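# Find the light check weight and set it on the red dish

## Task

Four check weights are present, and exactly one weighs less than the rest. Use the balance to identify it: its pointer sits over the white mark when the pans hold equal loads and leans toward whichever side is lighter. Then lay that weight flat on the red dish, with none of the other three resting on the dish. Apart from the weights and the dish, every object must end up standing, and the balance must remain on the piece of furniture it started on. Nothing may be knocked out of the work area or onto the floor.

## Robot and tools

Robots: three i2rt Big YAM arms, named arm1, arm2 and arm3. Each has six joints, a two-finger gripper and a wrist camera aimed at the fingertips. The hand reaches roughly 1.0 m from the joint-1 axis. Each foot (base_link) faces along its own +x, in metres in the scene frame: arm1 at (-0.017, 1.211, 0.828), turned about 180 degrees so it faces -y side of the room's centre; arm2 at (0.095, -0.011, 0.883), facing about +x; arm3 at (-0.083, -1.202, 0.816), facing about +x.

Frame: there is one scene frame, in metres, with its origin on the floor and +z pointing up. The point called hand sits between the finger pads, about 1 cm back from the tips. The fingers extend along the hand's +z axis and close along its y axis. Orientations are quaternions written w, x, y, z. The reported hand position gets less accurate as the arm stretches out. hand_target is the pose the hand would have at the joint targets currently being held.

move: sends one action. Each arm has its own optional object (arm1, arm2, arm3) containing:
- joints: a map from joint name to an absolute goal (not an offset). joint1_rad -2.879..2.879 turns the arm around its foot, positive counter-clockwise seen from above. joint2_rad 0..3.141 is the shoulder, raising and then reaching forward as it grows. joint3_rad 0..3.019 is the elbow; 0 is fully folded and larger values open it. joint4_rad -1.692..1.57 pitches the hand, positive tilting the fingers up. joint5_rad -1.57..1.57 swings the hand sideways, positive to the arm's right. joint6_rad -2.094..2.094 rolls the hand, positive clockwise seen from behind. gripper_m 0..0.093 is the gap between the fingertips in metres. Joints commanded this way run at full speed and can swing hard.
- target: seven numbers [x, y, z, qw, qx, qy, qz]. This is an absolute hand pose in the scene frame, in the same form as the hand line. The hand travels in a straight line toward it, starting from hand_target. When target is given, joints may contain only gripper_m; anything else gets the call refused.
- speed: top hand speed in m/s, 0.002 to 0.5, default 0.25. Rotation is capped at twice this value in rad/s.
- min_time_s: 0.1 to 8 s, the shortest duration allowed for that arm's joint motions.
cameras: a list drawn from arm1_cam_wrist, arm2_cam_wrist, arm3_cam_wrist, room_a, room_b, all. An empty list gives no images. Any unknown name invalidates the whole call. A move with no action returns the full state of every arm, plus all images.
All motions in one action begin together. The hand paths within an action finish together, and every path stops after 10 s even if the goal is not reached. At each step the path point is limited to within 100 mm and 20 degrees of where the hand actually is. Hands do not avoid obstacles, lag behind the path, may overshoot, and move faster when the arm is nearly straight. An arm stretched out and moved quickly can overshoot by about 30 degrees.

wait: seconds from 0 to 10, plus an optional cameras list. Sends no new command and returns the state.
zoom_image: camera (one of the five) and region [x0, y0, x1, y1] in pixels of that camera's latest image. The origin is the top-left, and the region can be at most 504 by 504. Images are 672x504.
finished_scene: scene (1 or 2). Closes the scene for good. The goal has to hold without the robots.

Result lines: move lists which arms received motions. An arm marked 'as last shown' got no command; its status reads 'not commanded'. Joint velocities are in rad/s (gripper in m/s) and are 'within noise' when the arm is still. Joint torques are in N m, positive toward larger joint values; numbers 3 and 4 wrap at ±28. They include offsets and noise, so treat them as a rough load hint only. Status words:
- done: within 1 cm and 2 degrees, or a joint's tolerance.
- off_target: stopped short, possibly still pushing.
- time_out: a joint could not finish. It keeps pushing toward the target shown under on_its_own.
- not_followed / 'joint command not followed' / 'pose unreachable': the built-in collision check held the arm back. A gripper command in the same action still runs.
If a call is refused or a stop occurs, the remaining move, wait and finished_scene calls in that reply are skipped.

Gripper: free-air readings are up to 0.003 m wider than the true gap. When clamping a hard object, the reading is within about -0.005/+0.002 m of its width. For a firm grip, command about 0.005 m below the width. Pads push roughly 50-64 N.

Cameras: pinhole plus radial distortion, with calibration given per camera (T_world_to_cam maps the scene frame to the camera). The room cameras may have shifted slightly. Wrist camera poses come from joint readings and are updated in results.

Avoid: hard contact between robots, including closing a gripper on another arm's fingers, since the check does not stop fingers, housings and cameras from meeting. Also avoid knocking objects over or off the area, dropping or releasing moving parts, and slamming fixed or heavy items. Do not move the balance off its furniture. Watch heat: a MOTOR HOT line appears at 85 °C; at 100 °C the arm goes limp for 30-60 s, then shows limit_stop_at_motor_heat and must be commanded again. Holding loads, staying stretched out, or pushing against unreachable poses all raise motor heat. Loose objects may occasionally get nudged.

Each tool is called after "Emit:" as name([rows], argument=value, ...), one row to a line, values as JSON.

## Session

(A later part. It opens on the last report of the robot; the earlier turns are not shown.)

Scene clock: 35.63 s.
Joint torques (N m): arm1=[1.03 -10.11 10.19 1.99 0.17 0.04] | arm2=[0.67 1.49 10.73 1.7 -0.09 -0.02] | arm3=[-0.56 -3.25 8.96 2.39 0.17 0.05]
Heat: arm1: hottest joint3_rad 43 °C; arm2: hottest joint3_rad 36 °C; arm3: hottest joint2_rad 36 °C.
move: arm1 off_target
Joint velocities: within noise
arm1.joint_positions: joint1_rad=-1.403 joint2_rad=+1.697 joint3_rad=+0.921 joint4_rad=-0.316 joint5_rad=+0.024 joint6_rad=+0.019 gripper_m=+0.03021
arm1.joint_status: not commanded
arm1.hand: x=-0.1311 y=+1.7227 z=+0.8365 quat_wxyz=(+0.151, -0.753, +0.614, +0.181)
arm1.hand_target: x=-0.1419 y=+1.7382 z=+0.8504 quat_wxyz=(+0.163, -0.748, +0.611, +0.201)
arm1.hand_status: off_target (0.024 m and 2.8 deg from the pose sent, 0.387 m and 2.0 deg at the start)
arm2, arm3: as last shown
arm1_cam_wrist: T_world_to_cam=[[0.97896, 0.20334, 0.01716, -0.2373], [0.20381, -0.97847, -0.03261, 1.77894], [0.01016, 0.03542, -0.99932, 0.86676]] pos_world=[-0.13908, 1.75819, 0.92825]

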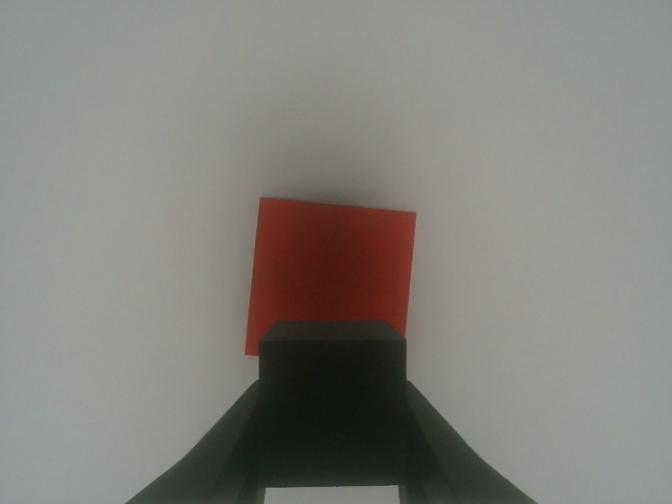

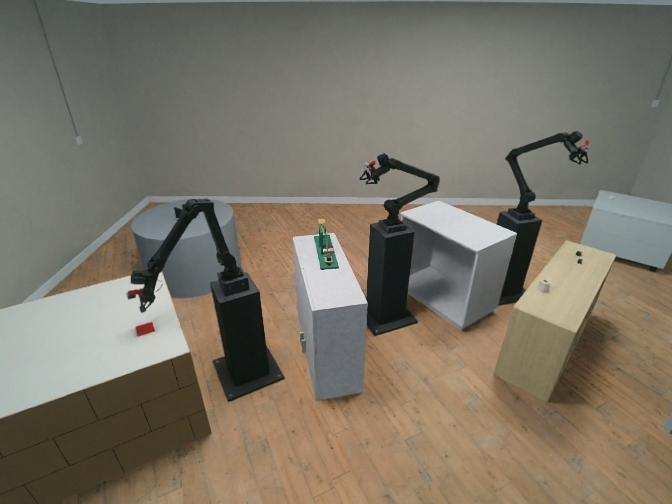

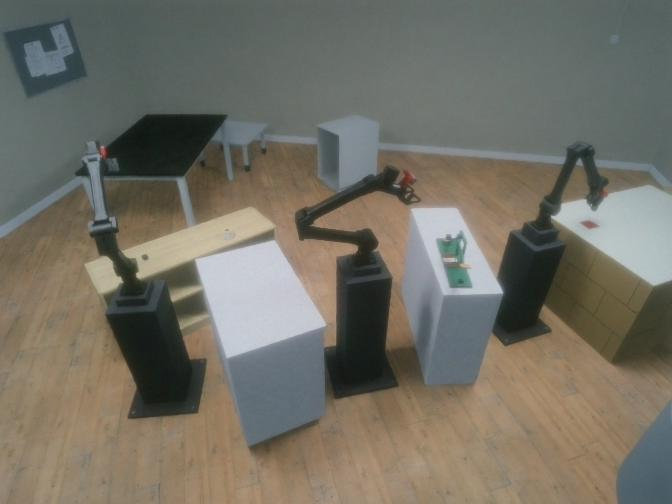

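Emit:
move(arm1={"target":[-0.149,1.755,0.755,0.1637,-0.748,0.611,0.2005],"speed":0.15}, cameras=["arm1_cam_wrist","room_a","room_b"])

Emit:
zoom_image(camera="room_a", region=[115, 290, 175, 350])

Emit:
zoom_image(camera="room_b", region=[560, 180, 640, 260])

Scene clock: 37.43 s.
Joint torques (N m): arm1=[0.73 -11.16 8.91 1.85 0.18 0.06] | arm2=[0.67 1.44 10.73 1.76 -0.1 -0.02] | arm3=[-0.62 -3.31 8.95 2.33 0.17 0.05]
Heat: arm1: hottest joint3_rad 43 °C; arm2: hottest joint3_rad 37 °C; arm3: hottest joint2_rad 36 °C.
move: arm1 off_target
Joint velocities: within noise
arm1.joint_positions: joint1_rad=-1.398 joint2_rad=+1.933 joint3_rad=+0.921 joint4_rad=-0.086 joint5_rad=+0.026 joint6_rad=+0.023 gripper_m=+0.03021
arm1.joint_status: not commanded
arm1.hand: x=-0.1361 y=+1.7327 z=+0.7424 quat_wxyz=(+0.149, -0.754, +0.615, +0.179)
arm1.hand_target: x=-0.1489 y=+1.7539 z=+0.7558 quat_wxyz=(+0.163, -0.748, +0.611, +0.201)
arm1.hand_status: off_target (0.029 m and 3.1 deg from the pose sent, 0.090 m and 2.8 deg at the start)
arm2, arm3: as last shown
arm1_cam_wrist: T_world_to_cam=[[0.97903, 0.20299, 0.01743, -0.23243], [0.20341, -0.97873, -0.02662, 1.78271], [0.01166, 0.02961, -0.99949, 0.78283]] pos_world=[-0.14418, 1.7688, 0.83394]

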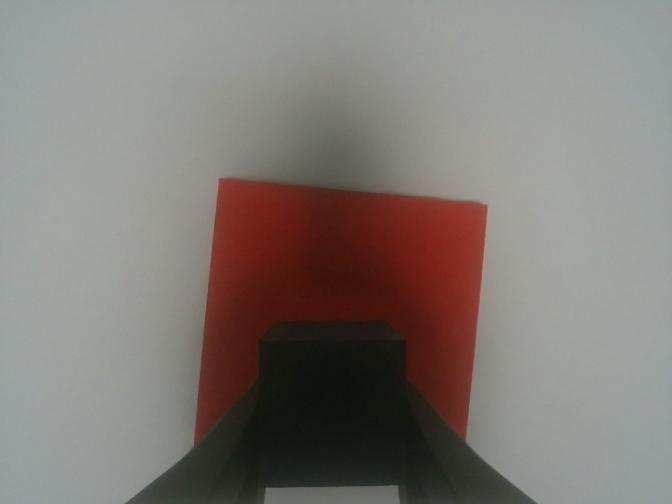

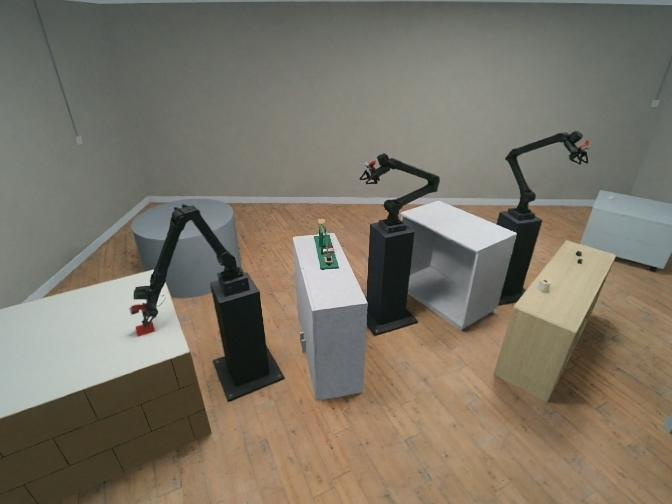

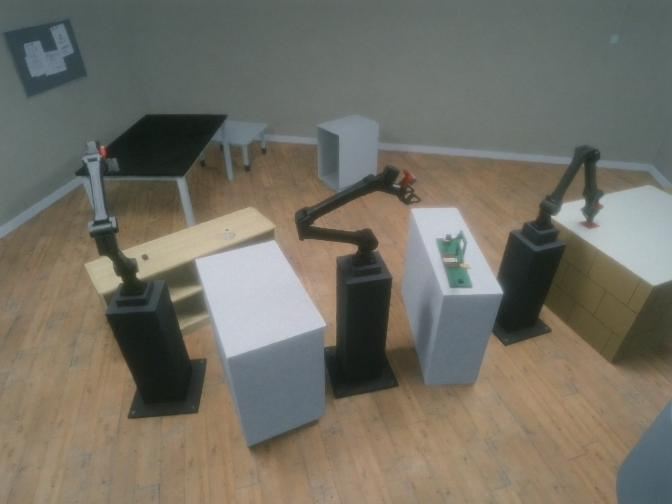

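Scaled by 8.400 from the camera's image (finer frame: 960x720).

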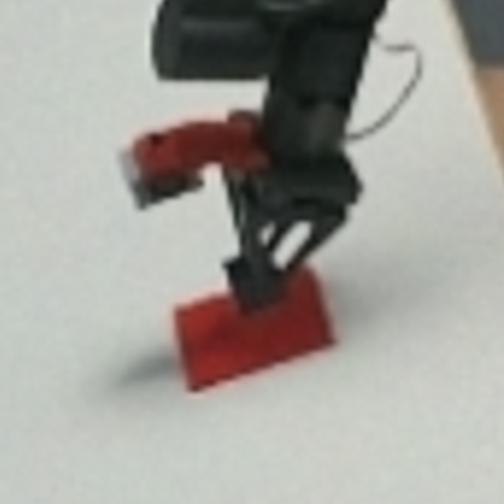

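Scaled by 6.300 from the camera's image (finer frame: 960x720).

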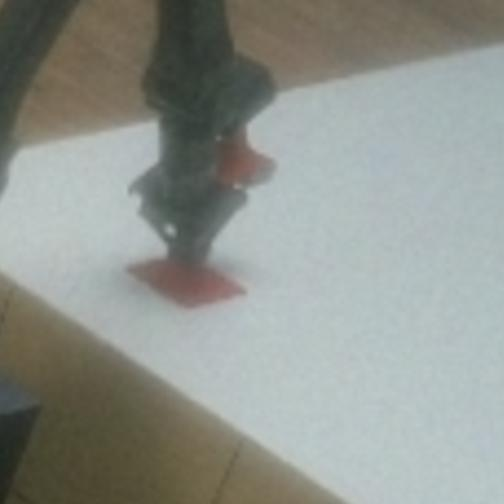

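Emit:
move(arm1={"target":[-0.150,1.765,0.734,0.1637,-0.748,0.611,0.2005],"speed":0.06}, cameras=["arm1_cam_wrist","room_a"])

Emit:
zoom_image(camera="room_a", region=[115, 290, 175, 350])

Scene clock: 39.07 s.
Joint torques (N m): arm1=[0.79 -11.05 9.03 1.83 0.11 0] | arm2=[0.79 1.61 10.71 1.76 -0.1 -0.02] | arm3=[-0.67 -3.19 8.99 2.37 0.15 0.04]
Heat: arm1: hottest joint3_rad 43 °C; arm2: hottest joint3_rad 37 °C; arm3: hottest joint2_rad 36 °C.
move: arm1 off_target
Joint velocities: within noise
arm1.joint_positions: joint1_rad=-1.398 joint2_rad=+1.993 joint3_rad=+0.950 joint4_rad=-0.051 joint5_rad=+0.026 joint6_rad=+0.023 gripper_m=+0.03021
arm1.joint_status: not commanded
arm1.hand: x=-0.1385 y=+1.7423 z=+0.7242 quat_wxyz=(+0.150, -0.753, +0.615, +0.180)
arm1.hand_target: x=-0.1499 y=+1.7640 z=+0.7350 quat_wxyz=(+0.163, -0.748, +0.611, +0.201)
arm1.hand_status: off_target (0.027 m and 2.9 deg from the pose sent, 0.036 m and 3.1 deg at the start)
arm2, arm3: as last shown
arm1_cam_wrist: T_world_to_cam=[[0.97906, 0.20286, 0.0173, -0.2313], [0.20331, -0.97864, -0.03043, 1.79475], [0.01076, 0.03331, -0.99939, 0.75769]] pos_world=[-0.14658, 1.77809, 0.81585]

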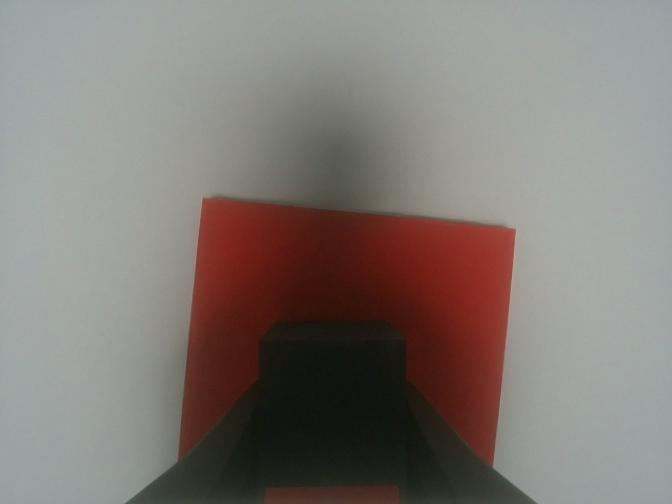

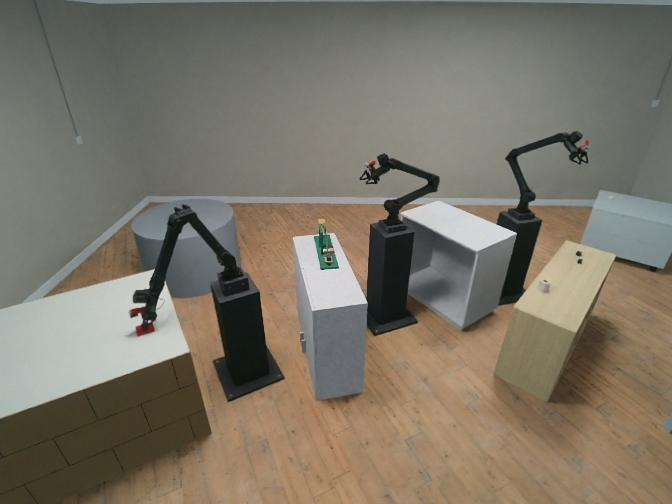

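Scaled by 8.400 from the camera's image (finer frame: 960x720).

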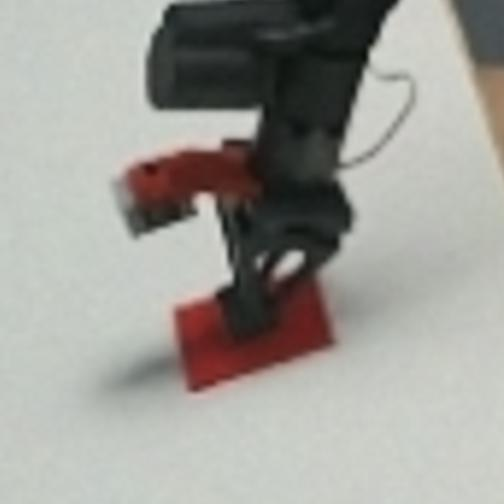

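Emit:
move(arm1={"target":[-0.150,1.765,0.731,0.1637,-0.748,0.611,0.2005],"speed":0.03})

Emit:
move(arm1={"joints":{"gripper_m":0.06}}, cameras=["arm1_cam_wrist"])

Scene clock: 40.33 s.
Joint torques (N m): arm1=[0.5 -11.52 8.87 1.87 0.12 0.01] | arm2=[0.85 1.49 10.73 1.73 -0.1 -0.02] | arm3=[-0.67 -3.31 8.96 2.33 0.16 0.05]
Heat: arm1: hottest joint3_rad 42 °C; arm2: hottest joint3_rad 37 °C; arm3: hottest joint2_rad 36 °C.
move: arm1 off_target
Joint velocities: within noise
arm1.joint_positions: joint1_rad=-1.398 joint2_rad=+1.999 joint3_rad=+0.950 joint4_rad=-0.044 joint5_rad=+0.026 joint6_rad=+0.023 gripper_m=+0.03021
arm1.joint_status: not commanded
arm1.hand: x=-0.1386 y=+1.7425 z=+0.7220 quat_wxyz=(+0.151, -0.753, +0.614, +0.180)
arm1.hand_target: x=-0.1499 y=+1.7640 z=+0.7319 quat_wxyz=(+0.163, -0.748, +0.611, +0.201)
arm1.hand_status: off_target (0.027 m and 2.8 deg from the pose sent, 0.026 m and 2.9 deg at the start)
arm2, arm3: as last shown
pictures: none

Scene clock: 40.97 s.
Joint torques (N m): arm1=[0.91 -11.52 8.53 1.72 0.11 0.04] | arm2=[0.73 1.49 10.67 1.77 -0.12 -0.04] | arm3=[-0.67 -3.19 8.99 2.35 0.16 0.05]
Heat: arm1: hottest joint3_rad 42 °C; arm2: hottest joint3_rad 37 °C; arm3: hottest joint3_rad 37 °C.
move: arm1 done
Joint velocities: within noise
arm1.joint_positions: joint1_rad=-1.398 joint2_rad=+1.999 joint3_rad=+0.956 joint4_rad=-0.041 joint5_rad=+0.026 joint6_rad=+0.023 gripper_m=+0.05984
arm1.joint_status: all done
arm1.hand: x=-0.1395 y=+1.7463 z=+0.7241 quat_wxyz=(+0.153, -0.752, +0.614, +0.184)
arm1.hand_target: x=-0.1499 y=+1.7639 z=+0.7319 quat_wxyz=(+0.163, -0.748, +0.611, +0.201)
arm1.hand_status: not commanded
arm2, arm3: as last shown
arm1_cam_wrist: T_world_to_cam=[[0.97911, 0.20261, 0.01697, -0.23053], [0.20314, -0.9783, -0.04072, 1.80568], [0.00836, 0.04332, -0.99903, 0.73944]] pos_world=[-0.14727, 1.78118, 0.81615]

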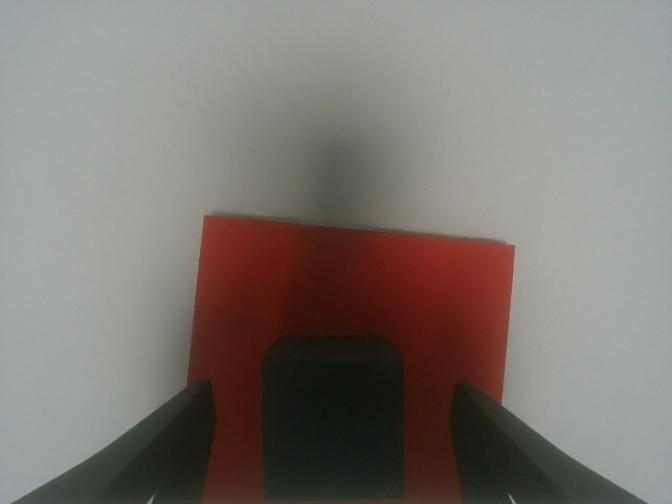

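Retreat back along the hand axis and up.

Emit:
move(arm1={"target":[-0.125,1.64,0.93,0.1637,-0.748,0.611,0.2005],"speed":0.2}, cameras=["arm1_cam_wrist"])

Scene clock: 46.43 s.
Joint torques (N m): arm1=[0.67 -8 9.66 0.8 0.16 0.05] | arm2=[0.73 1.55 10.74 1.7 -0.09 -0.02] | arm3=[-0.5 -3.31 8.95 2.35 0.16 0.05]
Heat: arm1: hottest joint3_rad 42 °C; arm2: hottest joint3_rad 38 °C; arm3: hottest joint3_rad 37 °C.
move: arm1 off_target
Joint velocities: within noise
arm1.joint_positions: joint1_rad=-1.381 joint2_rad=+1.324 joint3_rad=+0.762 joint4_rad=-0.497 joint5_rad=+0.036 joint6_rad=+0.037 gripper_m=+0.05992
arm1.joint_status: not commanded
arm1.hand: x=-0.1186 y=+1.6395 z=+0.9213 quat_wxyz=(+0.161, -0.750, +0.612, +0.193)
arm1.hand_target: x=-0.1249 y=+1.6400 z=+0.9299 quat_wxyz=(+0.164, -0.748, +0.611, +0.201)
arm1.hand_status: off_target (0.011 m and 0.9 deg from the pose sent, 0.232 m and 2.3 deg at the start)
arm2, arm3: as last shown
arm1_cam_wrist: T_world_to_cam=[[0.97925, 0.20187, 0.0175, -0.23196], [0.20259, -0.97706, -0.06564, 1.72587], [0.00385, 0.06783, -0.99769, 0.899]] pos_world=[-0.12596, 1.67213, 1.01428]

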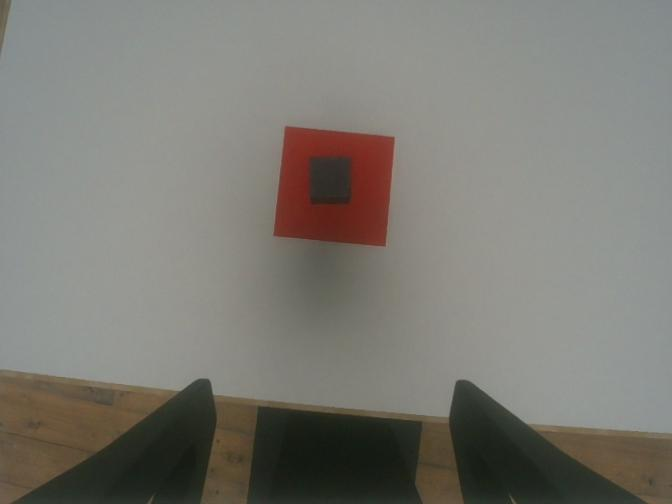

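Emit:
finished_scene(scene=1)

The scene is finished: the task was done.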